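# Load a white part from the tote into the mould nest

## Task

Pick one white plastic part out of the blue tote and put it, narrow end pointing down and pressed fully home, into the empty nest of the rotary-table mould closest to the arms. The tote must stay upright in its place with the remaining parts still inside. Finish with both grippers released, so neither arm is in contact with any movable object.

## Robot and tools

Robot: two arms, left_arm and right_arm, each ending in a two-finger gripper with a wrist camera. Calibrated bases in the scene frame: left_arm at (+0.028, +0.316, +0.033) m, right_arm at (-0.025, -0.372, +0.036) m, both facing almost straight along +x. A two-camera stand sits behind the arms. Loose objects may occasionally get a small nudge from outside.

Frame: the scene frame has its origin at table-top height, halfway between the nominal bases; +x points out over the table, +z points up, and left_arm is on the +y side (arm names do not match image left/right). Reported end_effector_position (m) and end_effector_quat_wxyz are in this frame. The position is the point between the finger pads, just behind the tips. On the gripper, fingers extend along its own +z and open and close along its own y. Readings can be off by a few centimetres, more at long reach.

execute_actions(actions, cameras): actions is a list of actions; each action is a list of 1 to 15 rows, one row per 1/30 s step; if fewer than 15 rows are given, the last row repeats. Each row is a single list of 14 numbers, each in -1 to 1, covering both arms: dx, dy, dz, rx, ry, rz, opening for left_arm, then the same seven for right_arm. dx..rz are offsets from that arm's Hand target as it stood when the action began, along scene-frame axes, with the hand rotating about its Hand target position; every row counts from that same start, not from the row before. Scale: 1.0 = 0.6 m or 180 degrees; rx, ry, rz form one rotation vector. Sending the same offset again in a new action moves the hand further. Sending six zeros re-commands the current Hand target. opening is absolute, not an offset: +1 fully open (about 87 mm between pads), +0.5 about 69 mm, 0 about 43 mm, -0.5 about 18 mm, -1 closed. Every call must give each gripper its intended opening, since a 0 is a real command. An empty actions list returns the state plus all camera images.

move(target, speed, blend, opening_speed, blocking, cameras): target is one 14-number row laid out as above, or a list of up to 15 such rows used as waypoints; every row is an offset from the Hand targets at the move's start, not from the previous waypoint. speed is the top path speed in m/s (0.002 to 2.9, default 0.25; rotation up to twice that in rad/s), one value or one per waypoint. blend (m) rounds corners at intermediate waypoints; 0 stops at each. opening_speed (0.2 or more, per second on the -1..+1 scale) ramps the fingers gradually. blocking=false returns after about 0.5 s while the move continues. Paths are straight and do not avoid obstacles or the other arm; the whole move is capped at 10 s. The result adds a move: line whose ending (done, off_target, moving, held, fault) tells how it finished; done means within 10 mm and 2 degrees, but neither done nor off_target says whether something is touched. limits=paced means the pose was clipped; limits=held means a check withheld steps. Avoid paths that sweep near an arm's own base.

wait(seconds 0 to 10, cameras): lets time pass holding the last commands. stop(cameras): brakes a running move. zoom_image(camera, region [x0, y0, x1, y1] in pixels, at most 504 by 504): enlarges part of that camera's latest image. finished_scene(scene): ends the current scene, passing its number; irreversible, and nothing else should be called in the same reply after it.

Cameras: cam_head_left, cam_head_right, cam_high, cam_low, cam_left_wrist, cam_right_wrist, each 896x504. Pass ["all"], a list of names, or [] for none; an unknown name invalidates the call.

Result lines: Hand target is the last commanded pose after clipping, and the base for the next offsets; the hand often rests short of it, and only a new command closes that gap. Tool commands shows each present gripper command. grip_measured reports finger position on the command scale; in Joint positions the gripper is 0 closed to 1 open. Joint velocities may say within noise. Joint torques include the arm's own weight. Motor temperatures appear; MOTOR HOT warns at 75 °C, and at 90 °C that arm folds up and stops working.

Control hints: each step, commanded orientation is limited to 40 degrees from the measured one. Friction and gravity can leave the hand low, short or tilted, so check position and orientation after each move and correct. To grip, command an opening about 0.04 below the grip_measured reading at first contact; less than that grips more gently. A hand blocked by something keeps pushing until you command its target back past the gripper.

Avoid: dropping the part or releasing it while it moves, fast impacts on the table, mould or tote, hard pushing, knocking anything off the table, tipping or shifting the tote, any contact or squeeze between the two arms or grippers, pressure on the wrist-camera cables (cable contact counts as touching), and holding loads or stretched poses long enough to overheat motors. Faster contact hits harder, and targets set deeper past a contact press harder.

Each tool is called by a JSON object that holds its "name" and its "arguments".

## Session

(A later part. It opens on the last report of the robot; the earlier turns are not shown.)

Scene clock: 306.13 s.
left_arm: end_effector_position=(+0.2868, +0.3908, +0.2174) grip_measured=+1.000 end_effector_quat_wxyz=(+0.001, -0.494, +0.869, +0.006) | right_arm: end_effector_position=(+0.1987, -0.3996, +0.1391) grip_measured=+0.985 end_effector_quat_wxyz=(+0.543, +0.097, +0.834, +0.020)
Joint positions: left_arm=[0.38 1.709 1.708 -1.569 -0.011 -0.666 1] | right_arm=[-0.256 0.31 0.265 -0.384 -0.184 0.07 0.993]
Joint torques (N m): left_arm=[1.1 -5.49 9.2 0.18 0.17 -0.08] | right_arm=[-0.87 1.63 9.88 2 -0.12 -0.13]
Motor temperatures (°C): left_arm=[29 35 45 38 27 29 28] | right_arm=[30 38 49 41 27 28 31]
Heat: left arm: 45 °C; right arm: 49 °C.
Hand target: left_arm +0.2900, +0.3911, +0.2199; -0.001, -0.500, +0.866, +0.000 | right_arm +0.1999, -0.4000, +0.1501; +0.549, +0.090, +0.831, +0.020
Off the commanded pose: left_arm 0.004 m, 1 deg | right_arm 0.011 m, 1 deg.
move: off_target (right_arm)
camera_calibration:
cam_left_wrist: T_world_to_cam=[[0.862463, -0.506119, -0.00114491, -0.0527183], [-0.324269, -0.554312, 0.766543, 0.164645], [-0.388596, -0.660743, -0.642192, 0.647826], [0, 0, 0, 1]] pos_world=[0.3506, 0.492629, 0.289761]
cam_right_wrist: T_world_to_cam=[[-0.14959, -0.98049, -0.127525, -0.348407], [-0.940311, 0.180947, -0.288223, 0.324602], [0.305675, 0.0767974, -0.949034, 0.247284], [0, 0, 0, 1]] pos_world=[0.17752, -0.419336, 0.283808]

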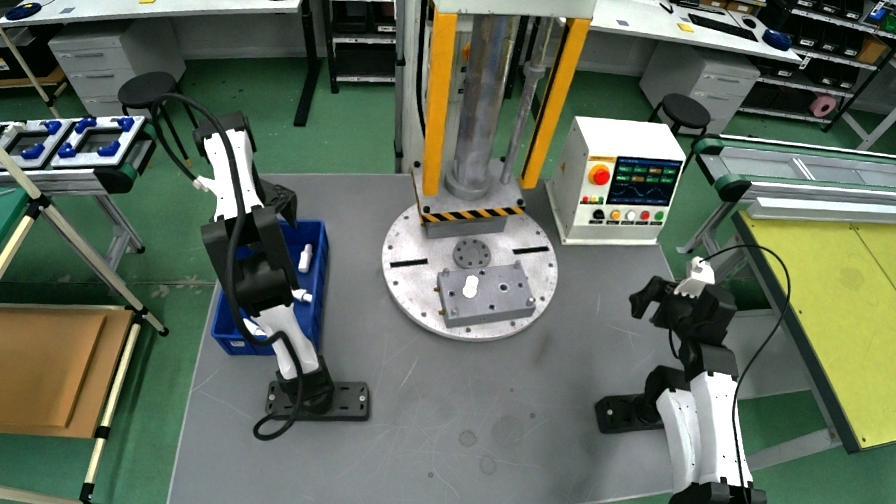

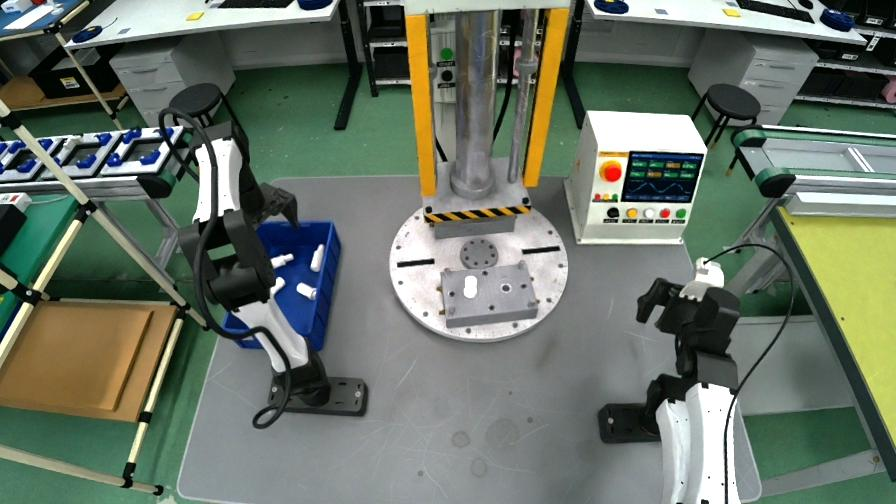

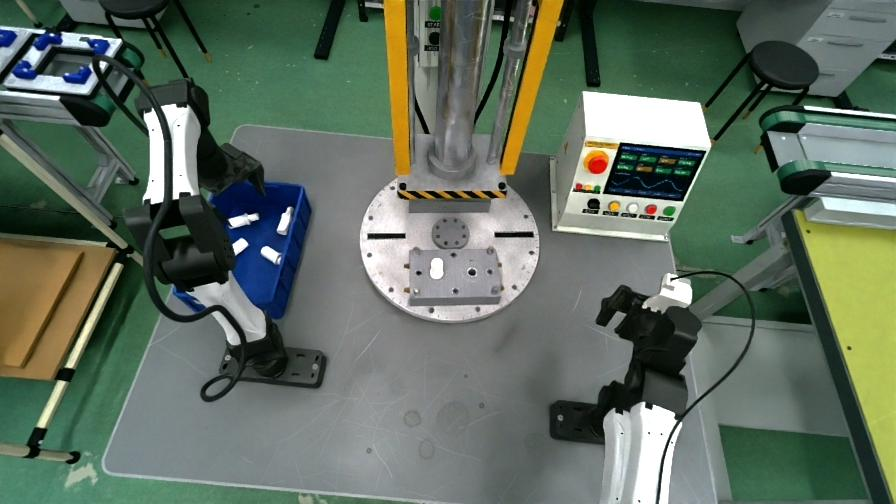

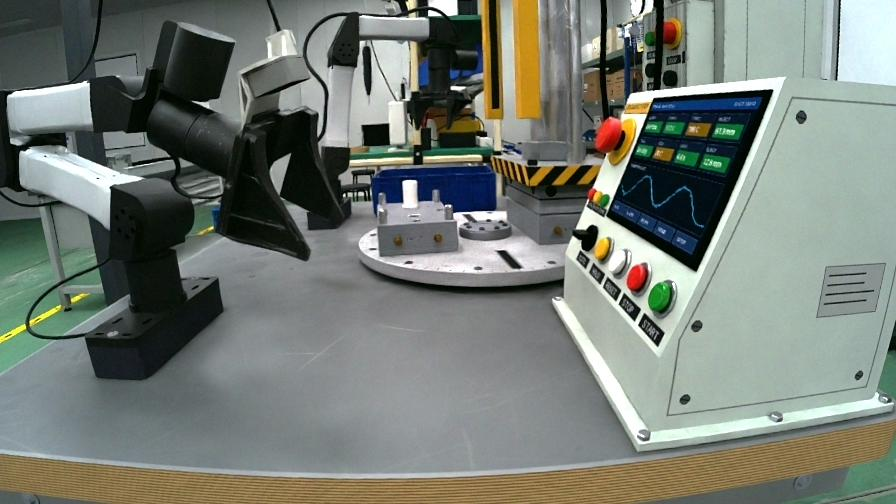

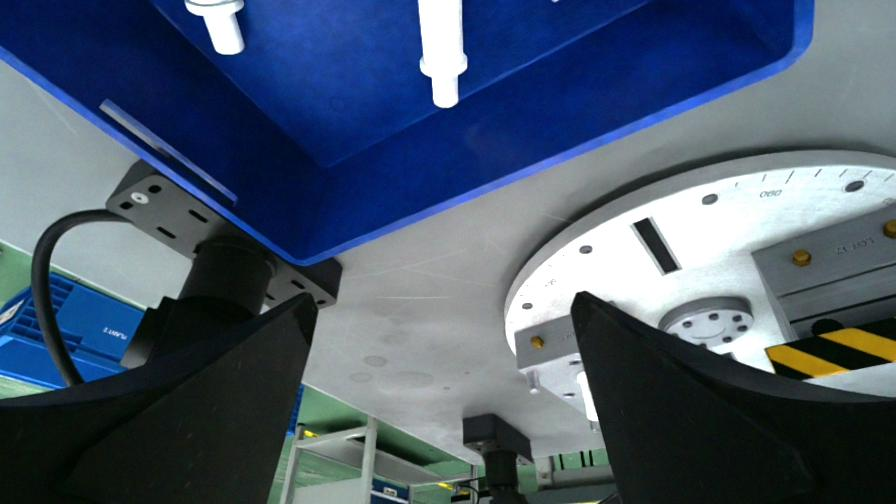

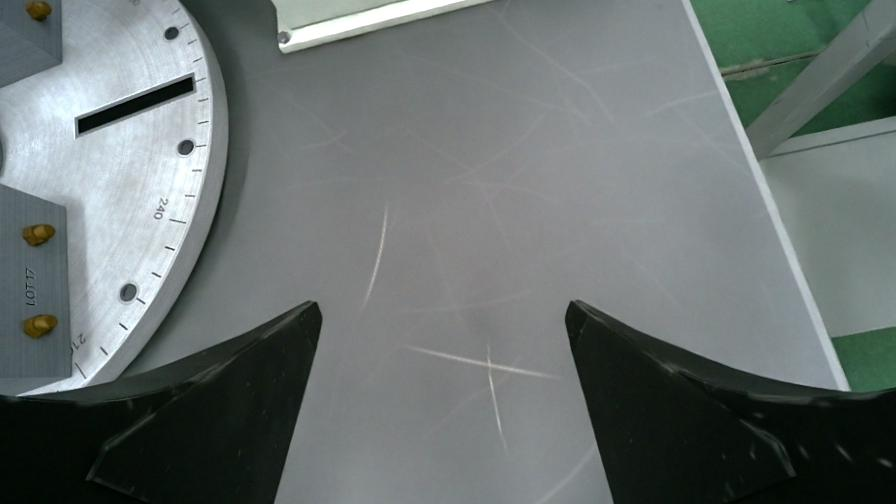

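{"name": "move", "arguments": {"target": [-0.0033, 0, -0.1667, 0.0393, -0.0220, 0.0127, 0.25, 0, 0, 0, 0, 0, 0, 1], "speed": 0.1, "cameras": ["cam_left_wrist", "cam_head_right", "cam_high"]}}

Scene clock: 386.13 s.
left_arm: end_effector_position=(+0.2872, +0.3905, +0.1160) grip_measured=+0.250 end_effector_quat_wxyz=(+0.043, -0.515, +0.856, +0.033) | right_arm: end_effector_position=(+0.1987, -0.3996, +0.1391) grip_measured=+0.985 end_effector_quat_wxyz=(+0.543, +0.097, +0.834, +0.020)
Joint positions: left_arm=[0.343 1.623 1.219 -1.097 -0.082 -0.75 0.625] | right_arm=[-0.256 0.31 0.265 -0.384 -0.184 0.07 0.993]
Joint torques (N m): left_arm=[0.09 -8.27 5.87 0.57 -0.16 -0.09] | right_arm=[-0.99 1.66 9.83 2 -0.09 -0.1]
Motor temperatures (°C): left_arm=[29 38 47 32 27 29 28] | right_arm=[30 38 51 41 27 28 31]
Heat: left arm: 47 °C; right arm: 51 °C.
Hand target: left_arm +0.2880, +0.3912, +0.1199; +0.060, -0.516, +0.853, +0.037 | right_arm +0.1999, -0.4000, +0.1501; +0.549, +0.090, +0.831, +0.020
Off the commanded pose: left_arm 0.004 m, 2 deg | right_arm 0.011 m, 1 deg.
move: off_target (right_arm)
camera_calibration:
cam_left_wrist: T_world_to_cam=[[0.886291, -0.463117, -0.00332289, -0.0766905], [-0.329277, -0.635166, 0.69867, 0.28329], [-0.325677, -0.618131, -0.715436, 0.55644], [0, 0, 0, 1]] pos_world=[0.342471, 0.488372, 0.199916]
Images, in order (width x height): cam_head_right 896x504, cam_high 896x504, cam_left_wrist 896x504.

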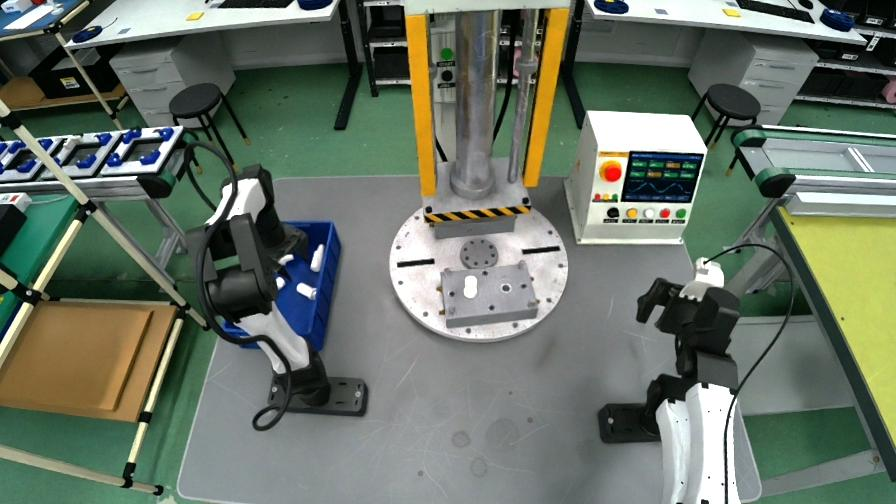

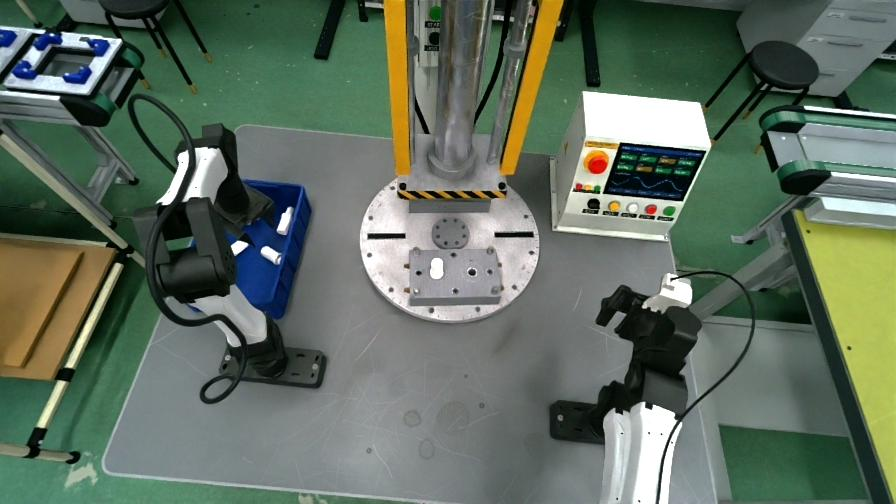

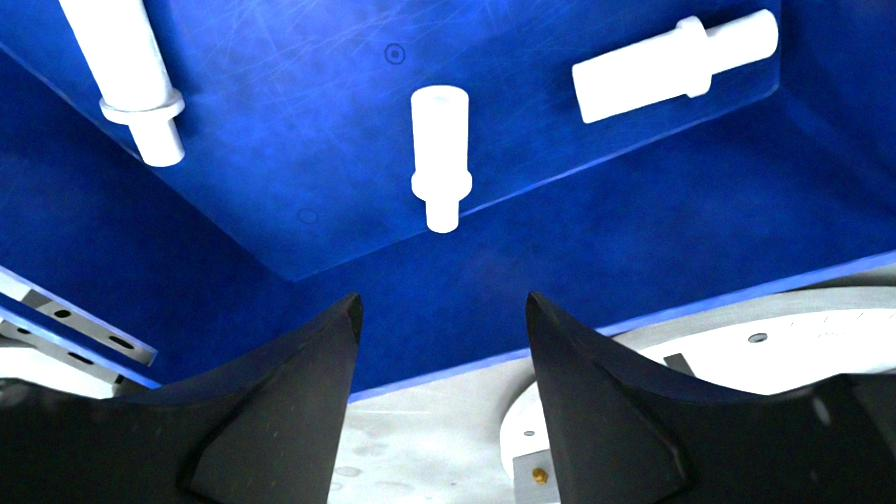

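{"name": "move", "arguments": {"target": [-0.0017, 0.001, -0.125, 0, 0, 0, 0.25, 0, 0, 0, 0, 0, 0, 1], "speed": 0.08, "cameras": ["cam_left_wrist", "cam_head_right"]}}

Scene clock: 398.40 s.
left_arm: end_effector_position=(+0.2877, +0.3906, +0.0513) grip_measured=+0.250 end_effector_quat_wxyz=(+0.062, -0.515, +0.854, +0.028) | right_arm: end_effector_position=(+0.1987, -0.3996, +0.1391) grip_measured=+0.985 end_effector_quat_wxyz=(+0.543, +0.097, +0.834, +0.020)
Joint positions: left_arm=[0.343 1.66 0.991 -0.792 -0.082 -0.75 0.625] | right_arm=[-0.256 0.31 0.265 -0.384 -0.184 0.07 0.993]
Joint torques (N m): left_arm=[0.31 -4.89 5.86 0.67 -0.16 -0.06] | right_arm=[-0.96 1.58 9.87 2 -0.11 -0.13]
Heat: left arm: 46 °C; right arm: 51 °C.
Hand target: left_arm +0.2870, +0.3917, +0.0450; +0.060, -0.516, +0.853, +0.036 | right_arm +0.1999, -0.4000, +0.1501; +0.549, +0.090, +0.831, +0.020
Off the commanded pose: left_arm 0.006 m, 1 deg | right_arm 0.011 m, 1 deg.
move: off_target (right_arm)
camera_calibration:
cam_left_wrist: T_world_to_cam=[[0.885881, -0.463266, 0.0244939, -0.0785661], [-0.355616, -0.644226, 0.677134, 0.34104], [-0.297913, -0.60857, -0.735452, 0.499741], [0, 0, 0, 1]] pos_world=[0.339759, 0.487437, 0.13853]
Images, in order (width x height): cam_head_right 896x504, cam_left_wrist 896x504.

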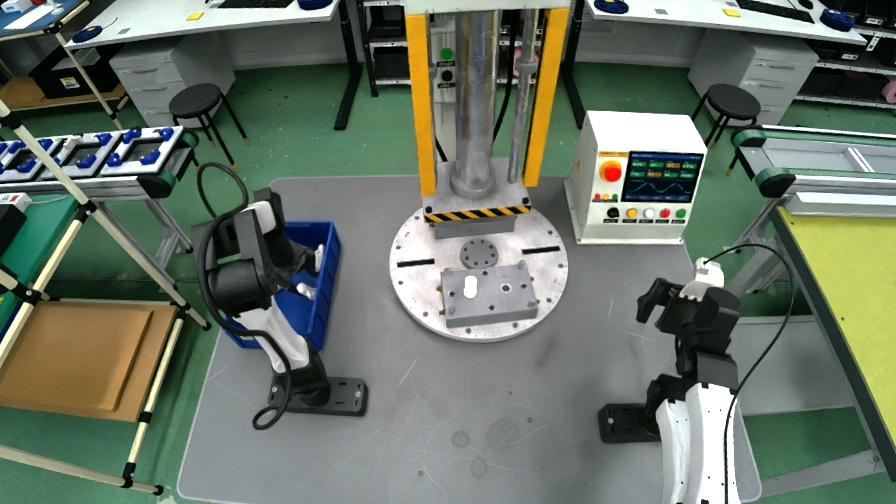

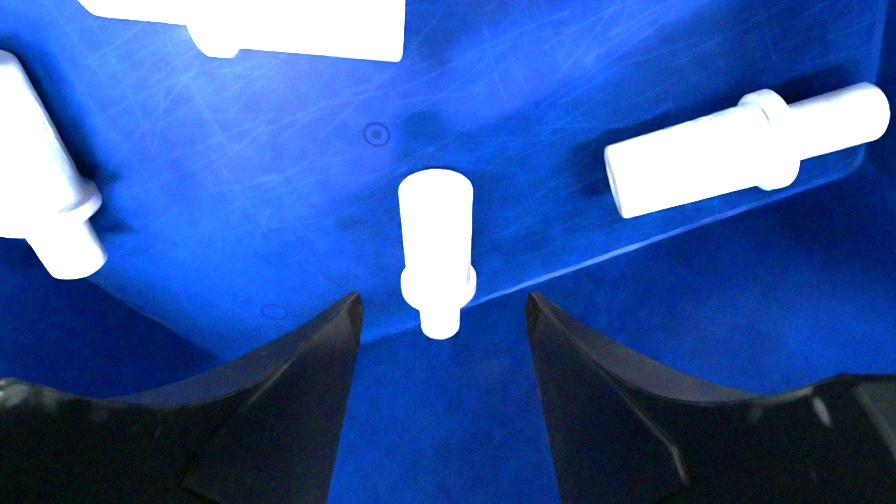

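{"name": "move", "arguments": {"target": [-0.0037, 0.002, -0.0333, 0, 0, 0, 0.25, 0, 0, 0, 0, 0, 0, 1], "speed": 0.05, "cameras": ["cam_left_wrist", "cam_head_right"]}}

{"name": "zoom_image", "arguments": {"camera": "cam_left_wrist", "region": [320, 170, 570, 370]}}

Scene clock: 408.73 s.
left_arm: end_effector_position=(+0.2869, +0.3904, +0.0316) grip_measured=+0.250 end_effector_quat_wxyz=(+0.063, -0.515, +0.854, +0.028) | right_arm: end_effector_position=(+0.1987, -0.3996, +0.1391) grip_measured=+0.985 end_effector_quat_wxyz=(+0.543, +0.097, +0.834, +0.020)
Joint positions: left_arm=[0.343 1.691 0.939 -0.706 -0.082 -0.75 0.625] | right_arm=[-0.256 0.31 0.265 -0.384 -0.184 0.07 0.993]
Joint torques (N m): left_arm=[0.85 -4.85 5.6 0.65 -0.15 0] | right_arm=[-0.87 1.57 9.89 2 -0.1 -0.13]
Heat: left arm: 45 °C; right arm: 52 °C.
Hand target: left_arm +0.2848, +0.3929, +0.0249; +0.060, -0.516, +0.853, +0.036 | right_arm +0.1999, -0.4000, +0.1501; +0.549, +0.090, +0.831, +0.020
Off the commanded pose: left_arm 0.007 m, 1 deg | right_arm 0.011 m, 1 deg.
move: off_target (right_arm)
camera_calibration:
cam_left_wrist: T_world_to_cam=[[0.885843, -0.463266, 0.0257994, -0.077537], [-0.356803, -0.644613, 0.67614, 0.354347], [-0.296602, -0.60816, -0.736321, 0.48432], [0, 0, 0, 1]] pos_world=[0.338768, 0.48704, 0.119027]
Images, in order (width x height): cam_head_right 896x504, cam_left_wrist 896x504.

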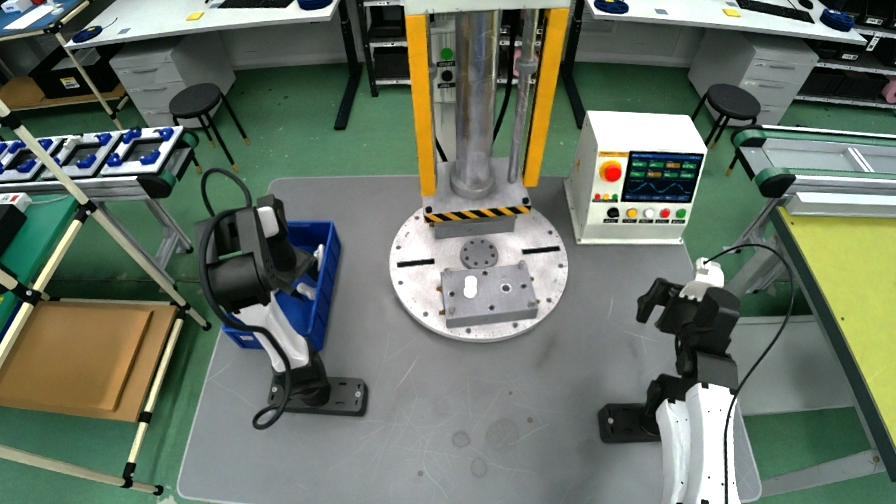

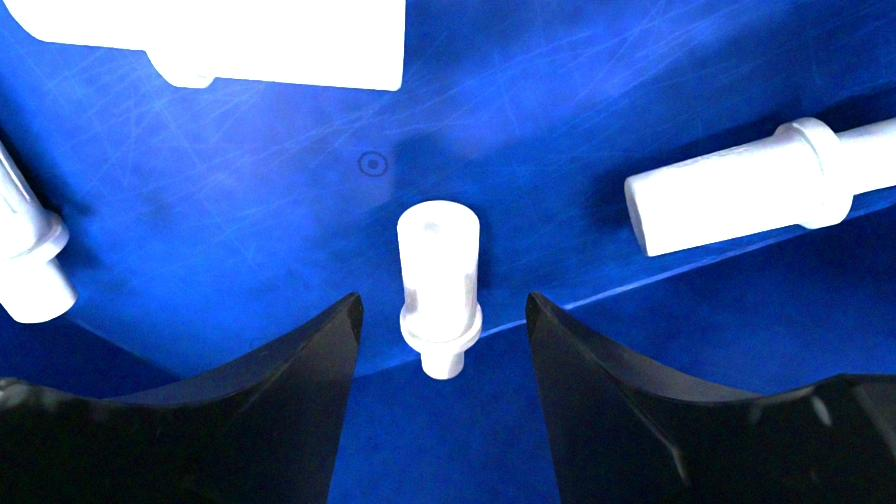

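Scaled by 2.016 from the camera's 896x504 image, which has a finer 1280x720 frame.

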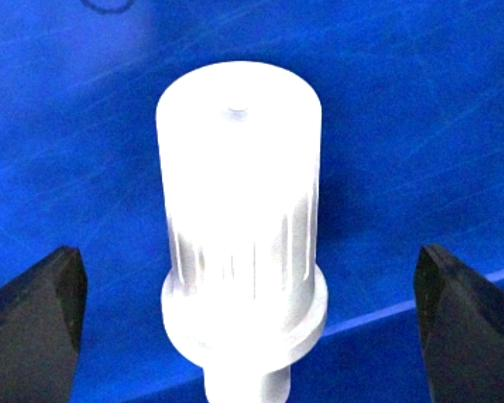

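{"name": "move", "arguments": {"target": [-0.002, 0.001, -0.015, 0, 0, 0, 0.25, 0, 0, 0, 0, 0, 0, 1], "speed": 0.03, "cameras": ["cam_left_wrist"]}}

{"name": "zoom_image", "arguments": {"camera": "cam_left_wrist", "region": [320, 170, 570, 390]}}

Scene clock: 420.43 s.
left_arm: end_effector_position=(+0.2865, +0.3902, +0.0229) grip_measured=+0.250 end_effector_quat_wxyz=(+0.064, -0.515, +0.854, +0.028) | right_arm: end_effector_position=(+0.1987, -0.3996, +0.1391) grip_measured=+0.985 end_effector_quat_wxyz=(+0.543, +0.097, +0.834, +0.020)
Joint positions: left_arm=[0.343 1.706 0.917 -0.668 -0.082 -0.75 0.625] | right_arm=[-0.256 0.31 0.265 -0.384 -0.184 0.07 0.993]
Joint torques (N m): left_arm=[1.1 -4.83 5.39 0.67 -0.14 0.04] | right_arm=[-0.91 1.8 9.89 2 -0.14 -0.13]
Heat: left arm: 45 °C; right arm: 52 °C.
Hand target: left_arm +0.2836, +0.3935, +0.0159; +0.060, -0.516, +0.853, +0.036 | right_arm +0.1999, -0.4000, +0.1501; +0.549, +0.090, +0.831, +0.020
Off the commanded pose: left_arm 0.008 m, 1 deg | right_arm 0.011 m, 1 deg.
move: off_target (right_arm)
camera_calibration:
cam_left_wrist: T_world_to_cam=[[0.885784, -0.463333, 0.0266357, -0.0769597], [-0.35762, -0.644855, 0.675478, 0.360459], [-0.295795, -0.607853, -0.736899, 0.477347], [0, 0, 0, 1]] pos_world=[0.338274, 0.486942, 0.110324]
Images, in order (width x height): cam_left_wrist 896x504.

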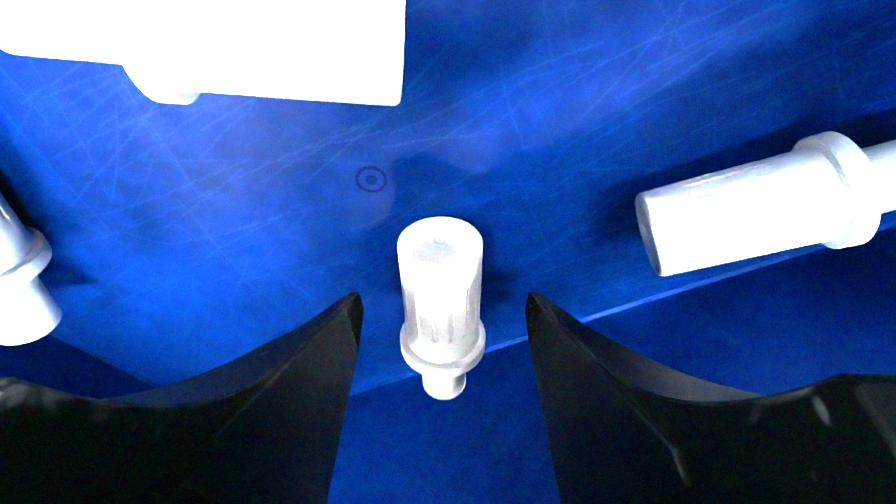

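Scaled by 2.016 from the camera's 896x504 image, which has a finer 1280x720 frame.

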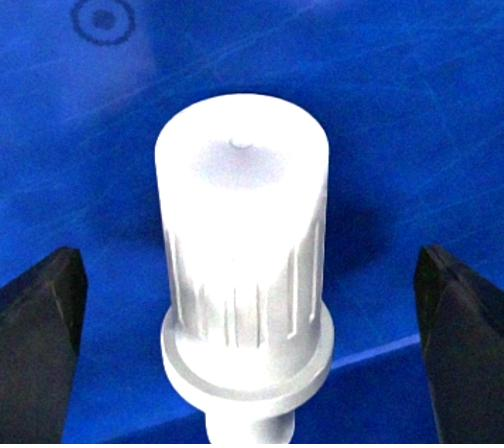

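{"name": "move", "arguments": {"target": [0.0083, 0.011, -0.008, 0, 0, 0, 0.25, 0, 0, 0, 0, 0, 0, 1], "speed": 0.03, "cameras": ["cam_left_wrist"]}}

{"name": "zoom_image", "arguments": {"camera": "cam_left_wrist", "region": [320, 170, 570, 390]}}

Scene clock: 429.97 s.
left_arm: end_effector_position=(+0.2851, +0.3939, +0.0143) grip_measured=+0.250 end_effector_quat_wxyz=(+0.055, -0.517, +0.854, +0.030) | right_arm: end_effector_position=(+0.1987, -0.3996, +0.1391) grip_measured=+0.985 end_effector_quat_wxyz=(+0.543, +0.097, +0.834, +0.020)
Joint positions: left_arm=[0.356 1.741 0.917 -0.65 -0.082 -0.741 0.625] | right_arm=[-0.256 0.31 0.265 -0.384 -0.184 0.07 0.993]
Joint torques (N m): left_arm=[1.35 -4.98 7.08 0.67 -0.13 0.07] | right_arm=[-0.87 1.77 9.89 2.01 -0.13 -0.13]
Heat: left arm: 45 °C; right arm: 52 °C.
Hand target: left_arm +0.2886, +0.4001, +0.0112; +0.060, -0.516, +0.853, +0.036 | right_arm +0.1999, -0.4000, +0.1501; +0.549, +0.090, +0.831, +0.020
Off the commanded pose: left_arm 0.008 m, 1 deg | right_arm 0.011 m, 1 deg.
move: off_target (right_arm)
camera_calibration:
cam_left_wrist: T_world_to_cam=[[0.888467, -0.458737, 0.0136659, -0.0762041], [-0.342618, -0.643172, 0.684794, 0.363044], [-0.305351, -0.613099, -0.728608, 0.477524], [0, 0, 0, 1]] pos_world=[0.337903, 0.491311, 0.100359]
Images, in order (width x height): cam_left_wrist 896x504.

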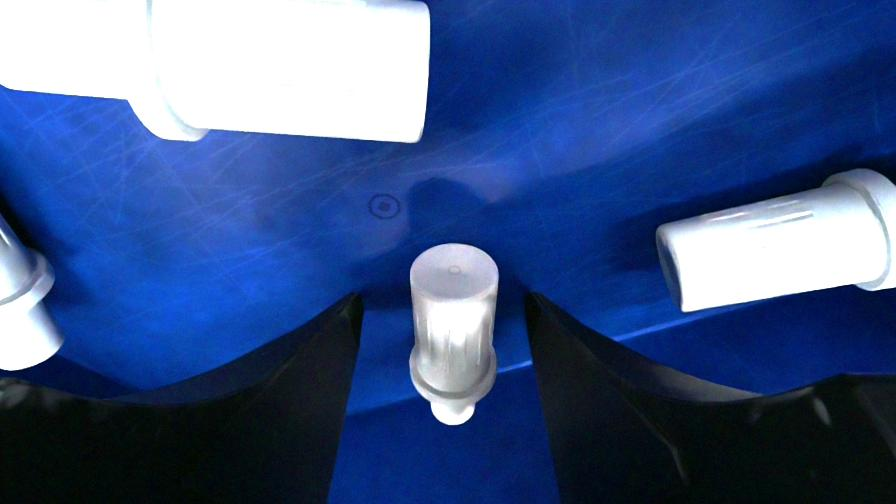

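Scaled by 2.016 from the camera's 896x504 image, which has a finer 1280x720 frame.

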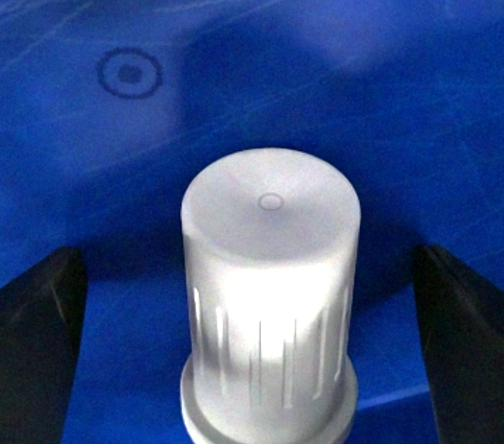

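{"name": "move", "arguments": {"target": [-0.003, -0.008, 0, 0, 0, 0, -0.46, 0, 0, 0, 0, 0, 0, 1], "speed": 0.03, "opening_speed": 0.4, "cameras": ["cam_left_wrist"]}}

{"name": "zoom_image", "arguments": {"camera": "cam_left_wrist", "region": [320, 170, 570, 420]}}

Scene clock: 446.63 s.
left_arm: end_effector_position=(+0.2857, +0.3941, +0.0142) grip_measured=-0.344 end_effector_quat_wxyz=(+0.056, -0.517, +0.854, +0.030) | right_arm: end_effector_position=(+0.1987, -0.3996, +0.1391) grip_measured=+0.985 end_effector_quat_wxyz=(+0.543, +0.097, +0.834, +0.020)
Joint positions: left_arm=[0.356 1.741 0.917 -0.648 -0.082 -0.741 0.328] | right_arm=[-0.256 0.31 0.265 -0.384 -0.184 0.07 0.993]
Joint torques (N m): left_arm=[0.23 -5.78 5.78 0.66 -0.14 -0.03] | right_arm=[-0.94 1.69 9.85 1.99 -0.13 -0.14]
Heat: left arm: 45 °C; right arm: 52 °C.
Hand target: left_arm +0.2868, +0.3953, +0.0112; +0.060, -0.516, +0.853, +0.036 | right_arm +0.1999, -0.4000, +0.1501; +0.549, +0.090, +0.831, +0.020
Off the commanded pose: left_arm 0.003 m, 1 deg | right_arm 0.011 m, 1 deg.
move: off_target (right_arm)
camera_calibration:
cam_left_wrist: T_world_to_cam=[[0.888258, -0.459094, 0.0151841, -0.0764295], [-0.344327, -0.643599, 0.683534, 0.364032], [-0.304034, -0.612383, -0.729761, 0.477173], [0, 0, 0, 1]] pos_world=[0.338312, 0.491416, 0.100554]
Images, in order (width x height): cam_left_wrist 896x504.

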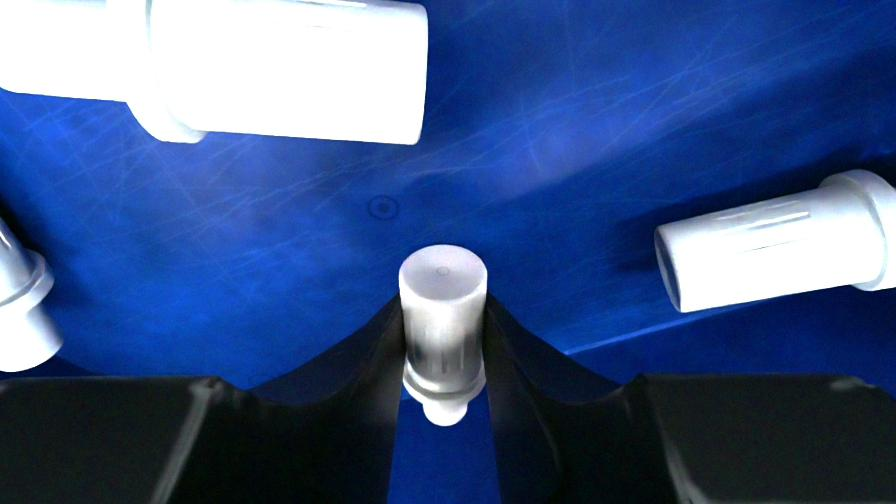

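Scaled by 2.016 from the camera's 896x504 image, which has a finer 1280x720 frame.

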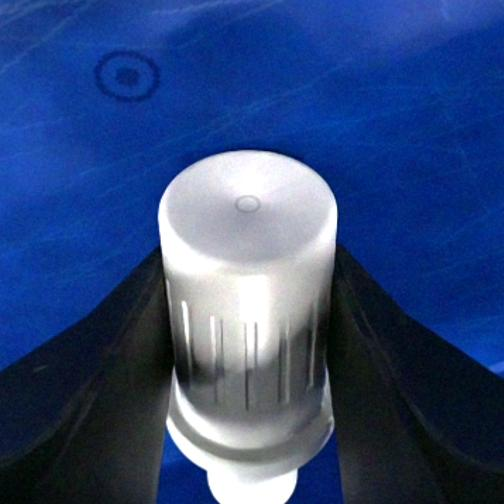

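{"name": "move", "arguments": {"target": [0, 0, 0.35, 0, 0, 0, -0.46, 0, 0, 0, 0, 0, 0, 1], "speed": 0.12, "cameras": ["all"]}}

Scene clock: 454.00 s.
left_arm: end_effector_position=(+0.2854, +0.3943, +0.2169) grip_measured=-0.344 end_effector_quat_wxyz=(+0.056, -0.517, +0.854, +0.031) | right_arm: end_effector_position=(+0.1987, -0.3996, +0.1391) grip_measured=+0.985 end_effector_quat_wxyz=(+0.543, +0.097, +0.834, +0.020)
Joint positions: left_arm=[0.356 1.61 1.61 -1.474 -0.083 -0.741 0.328] | right_arm=[-0.256 0.31 0.265 -0.384 -0.184 0.07 0.993]
Joint torques (N m): left_arm=[0.24 -5.59 9.18 0.34 -0.13 -0.03] | right_arm=[-0.87 1.66 9.96 1.98 -0.1 -0.12]
Heat: left arm: 45 °C; right arm: 52 °C.
Hand target: left_arm +0.2868, +0.3953, +0.2212; +0.060, -0.516, +0.853, +0.036 | right_arm +0.1999, -0.4000, +0.1501; +0.549, +0.090, +0.831, +0.020
Off the commanded pose: left_arm 0.005 m, 1 deg | right_arm 0.011 m, 1 deg.
move: off_target (right_arm)
camera_calibration:
cam_left_wrist: T_world_to_cam=[[0.888365, -0.458946, 0.0132953, -0.0788984], [-0.342958, -0.644043, 0.683805, 0.22525], [-0.305266, -0.612028, -0.729544, 0.62523], [0, 0, 0, 1]] pos_world=[0.338203, 0.491518, 0.303155]
cam_right_wrist: T_world_to_cam=[[-0.14959, -0.98049, -0.127525, -0.348407], [-0.940311, 0.180947, -0.288223, 0.324602], [0.305675, 0.0767974, -0.949034, 0.247284], [0, 0, 0, 1]] pos_world=[0.17752, -0.419336, 0.283808]

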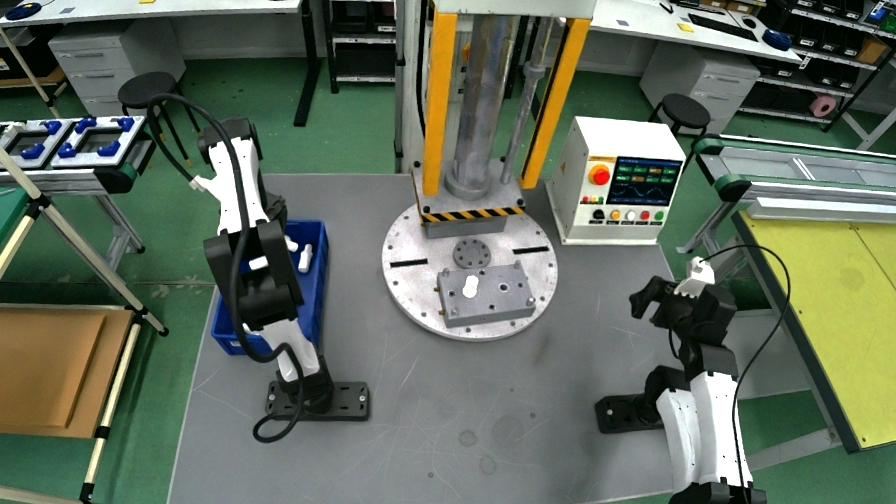

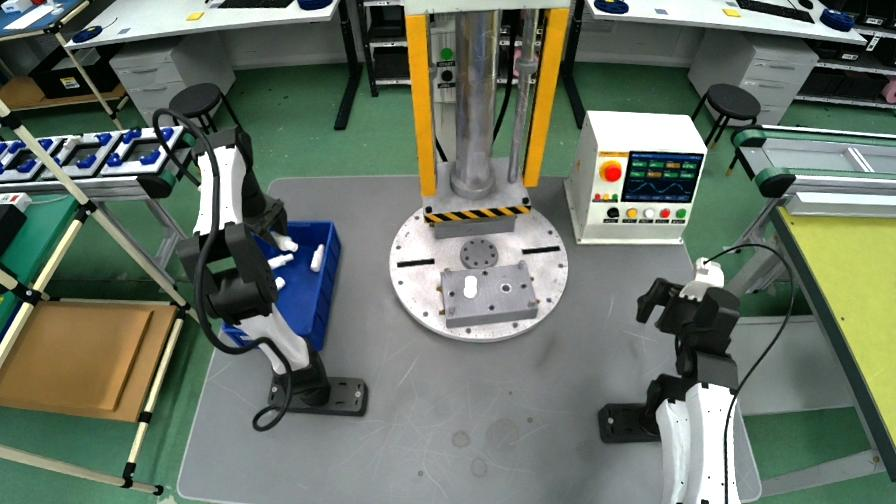

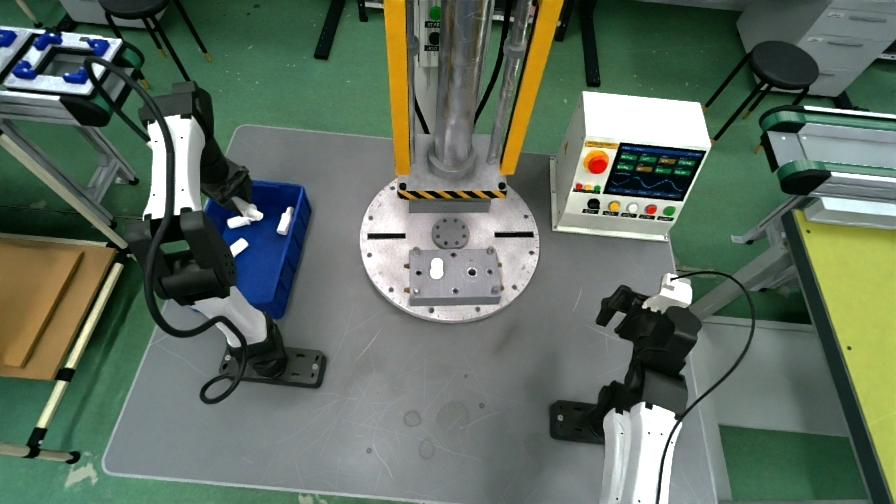

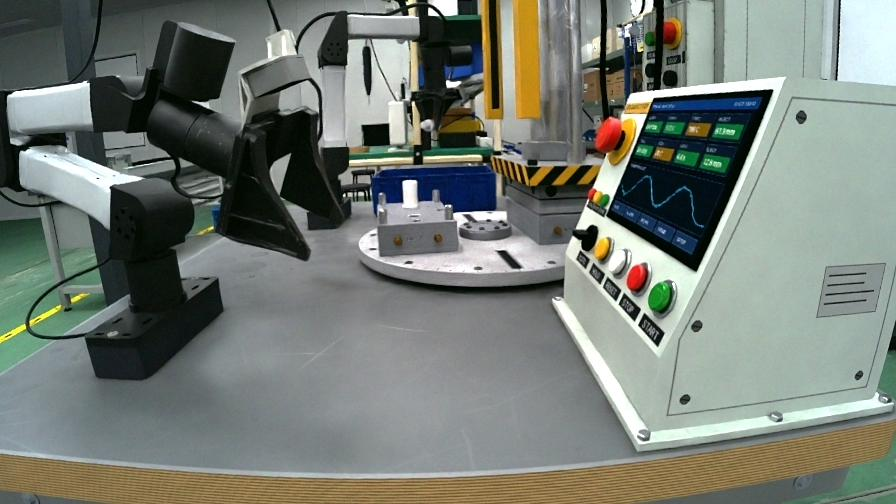

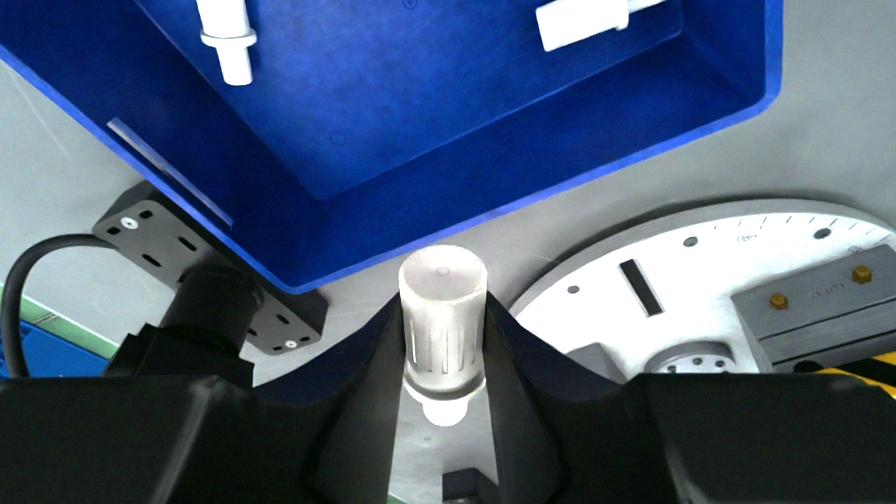

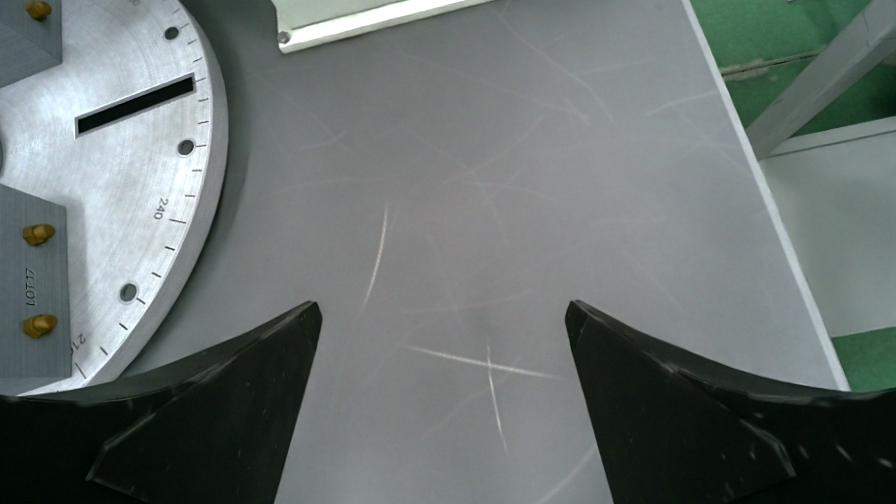

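{"name": "move", "arguments": {"target": [[-0.028, -0.292, 0.165, 0.1947, -0.2223, -0.2190, -0.46, 0, 0, 0, 0, 0, 0, 1], [-0.0697, -0.792, 0.0313, 0.1859, -0.5057, -0.3618, -0.46, 0, 0, 0, 0, 0, 0, 1]], "speed": 0.2, "blend": 0.03, "cameras": ["all"]}}

Scene clock: 489.10 s.
left_arm: end_effector_position=(+0.2483, -0.0758, +0.2431) grip_measured=-0.343 end_effector_quat_wxyz=(+0.739, +0.123, +0.650, -0.132) | right_arm: end_effector_position=(+0.1987, -0.3996, +0.1391) grip_measured=+0.985 end_effector_quat_wxyz=(+0.543, +0.097, +0.834, +0.020)
Joint positions: left_arm=[-1.398 1.751 0.815 1.185 -1.033 0.224 0.328] | right_arm=[-0.256 0.31 0.265 -0.384 -0.184 0.07 0.993]
Joint torques (N m): left_arm=[0.18 -5.42 5.75 1.87 0.38 0.04] | right_arm=[-0.91 1.62 9.89 2.03 -0.1 -0.11]
Heat: left arm: 46 °C; right arm: 53 °C.
Hand target: left_arm +0.2449, -0.0799, +0.2400; +0.741, +0.125, +0.644, -0.144 | right_arm +0.1999, -0.4000, +0.1501; +0.549, +0.090, +0.831, +0.020
Off the commanded pose: left_arm 0.006 m, 2 deg | right_arm 0.011 m, 1 deg.
move: off_target (right_arm)
camera_calibration:
cam_left_wrist: T_world_to_cam=[[-0.362929, -0.931809, -0.00373629, 0.0170502], [-0.636884, 0.250982, -0.728963, 0.376155], [0.680192, -0.262182, -0.684543, 0.116163], [0, 0, 0, 1]] pos_world=[0.166742, -0.0480646, 0.353785]
cam_right_wrist: T_world_to_cam=[[-0.14959, -0.98049, -0.127525, -0.348407], [-0.940311, 0.180947, -0.288223, 0.324602], [0.305675, 0.0767974, -0.949034, 0.247284], [0, 0, 0, 1]] pos_world=[0.17752, -0.419336, 0.283808]

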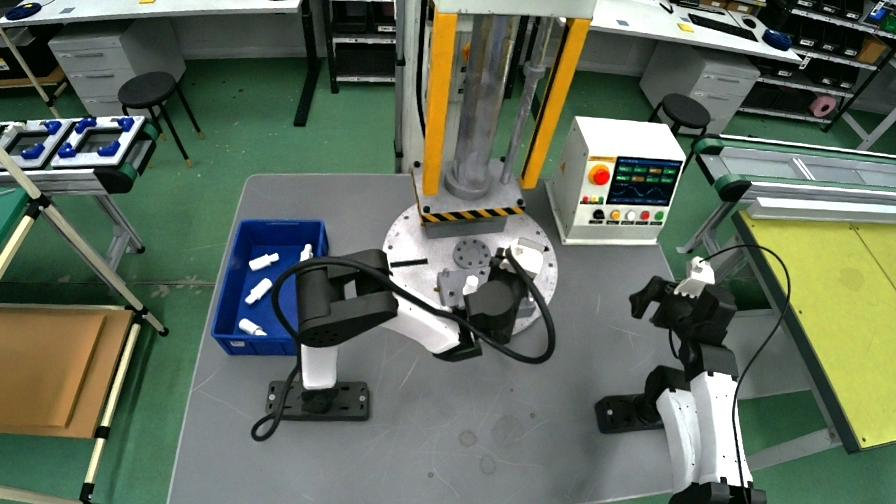

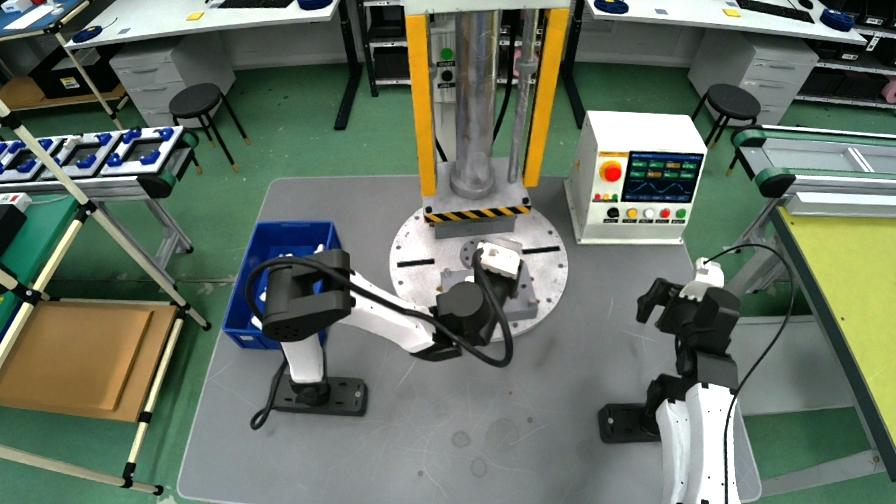

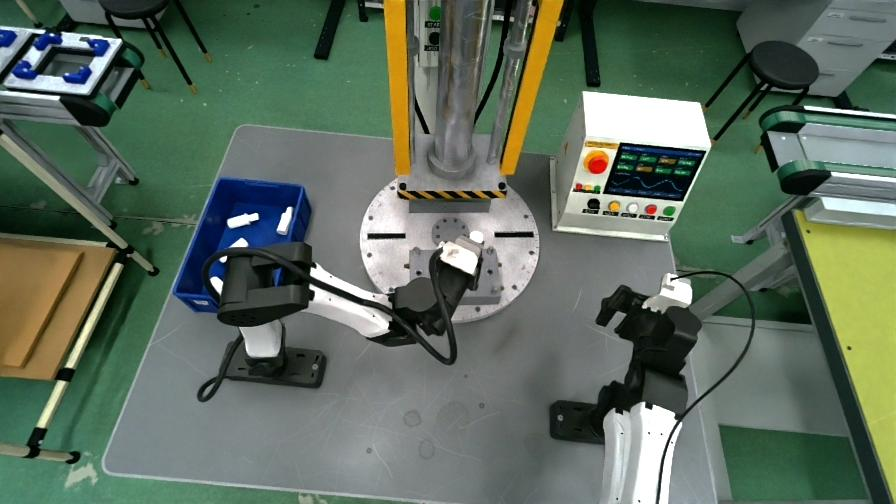

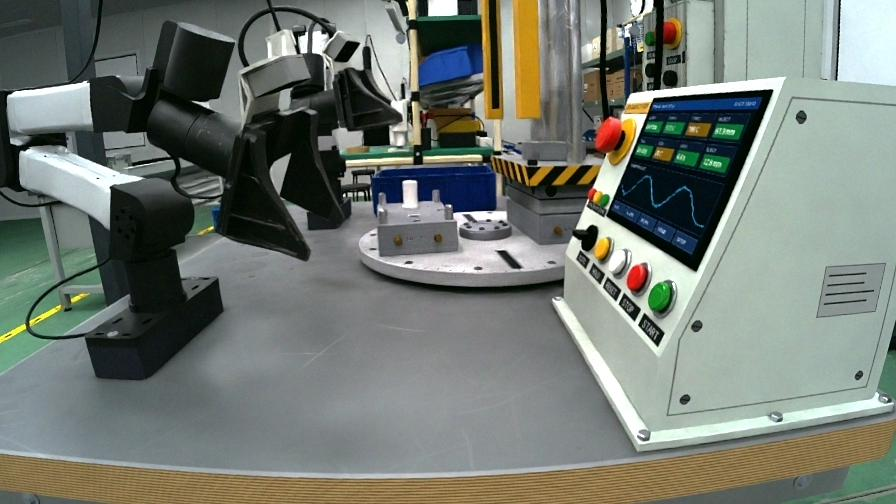

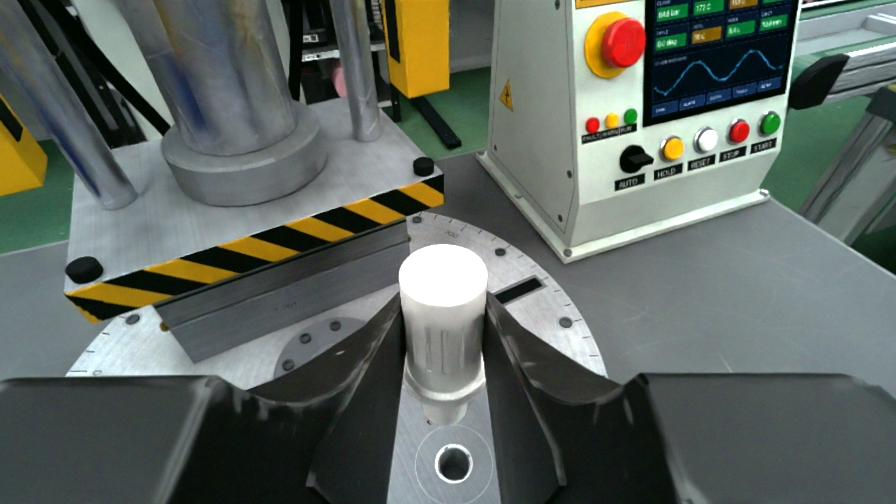

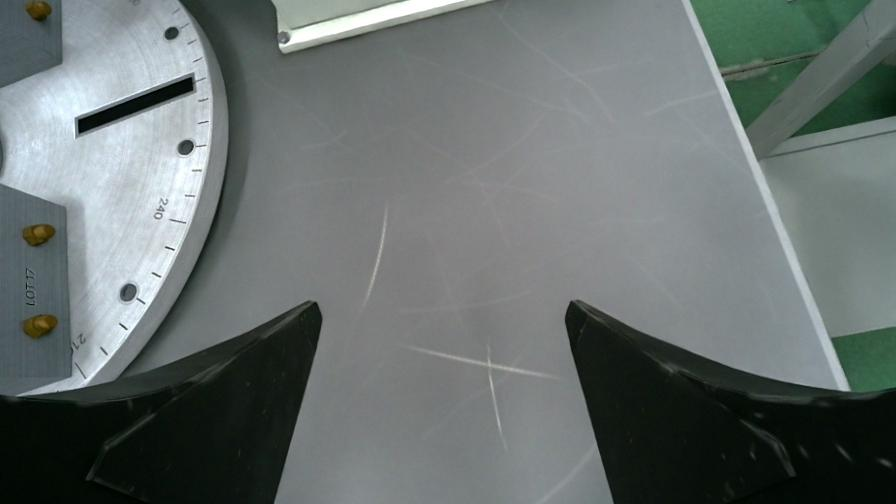

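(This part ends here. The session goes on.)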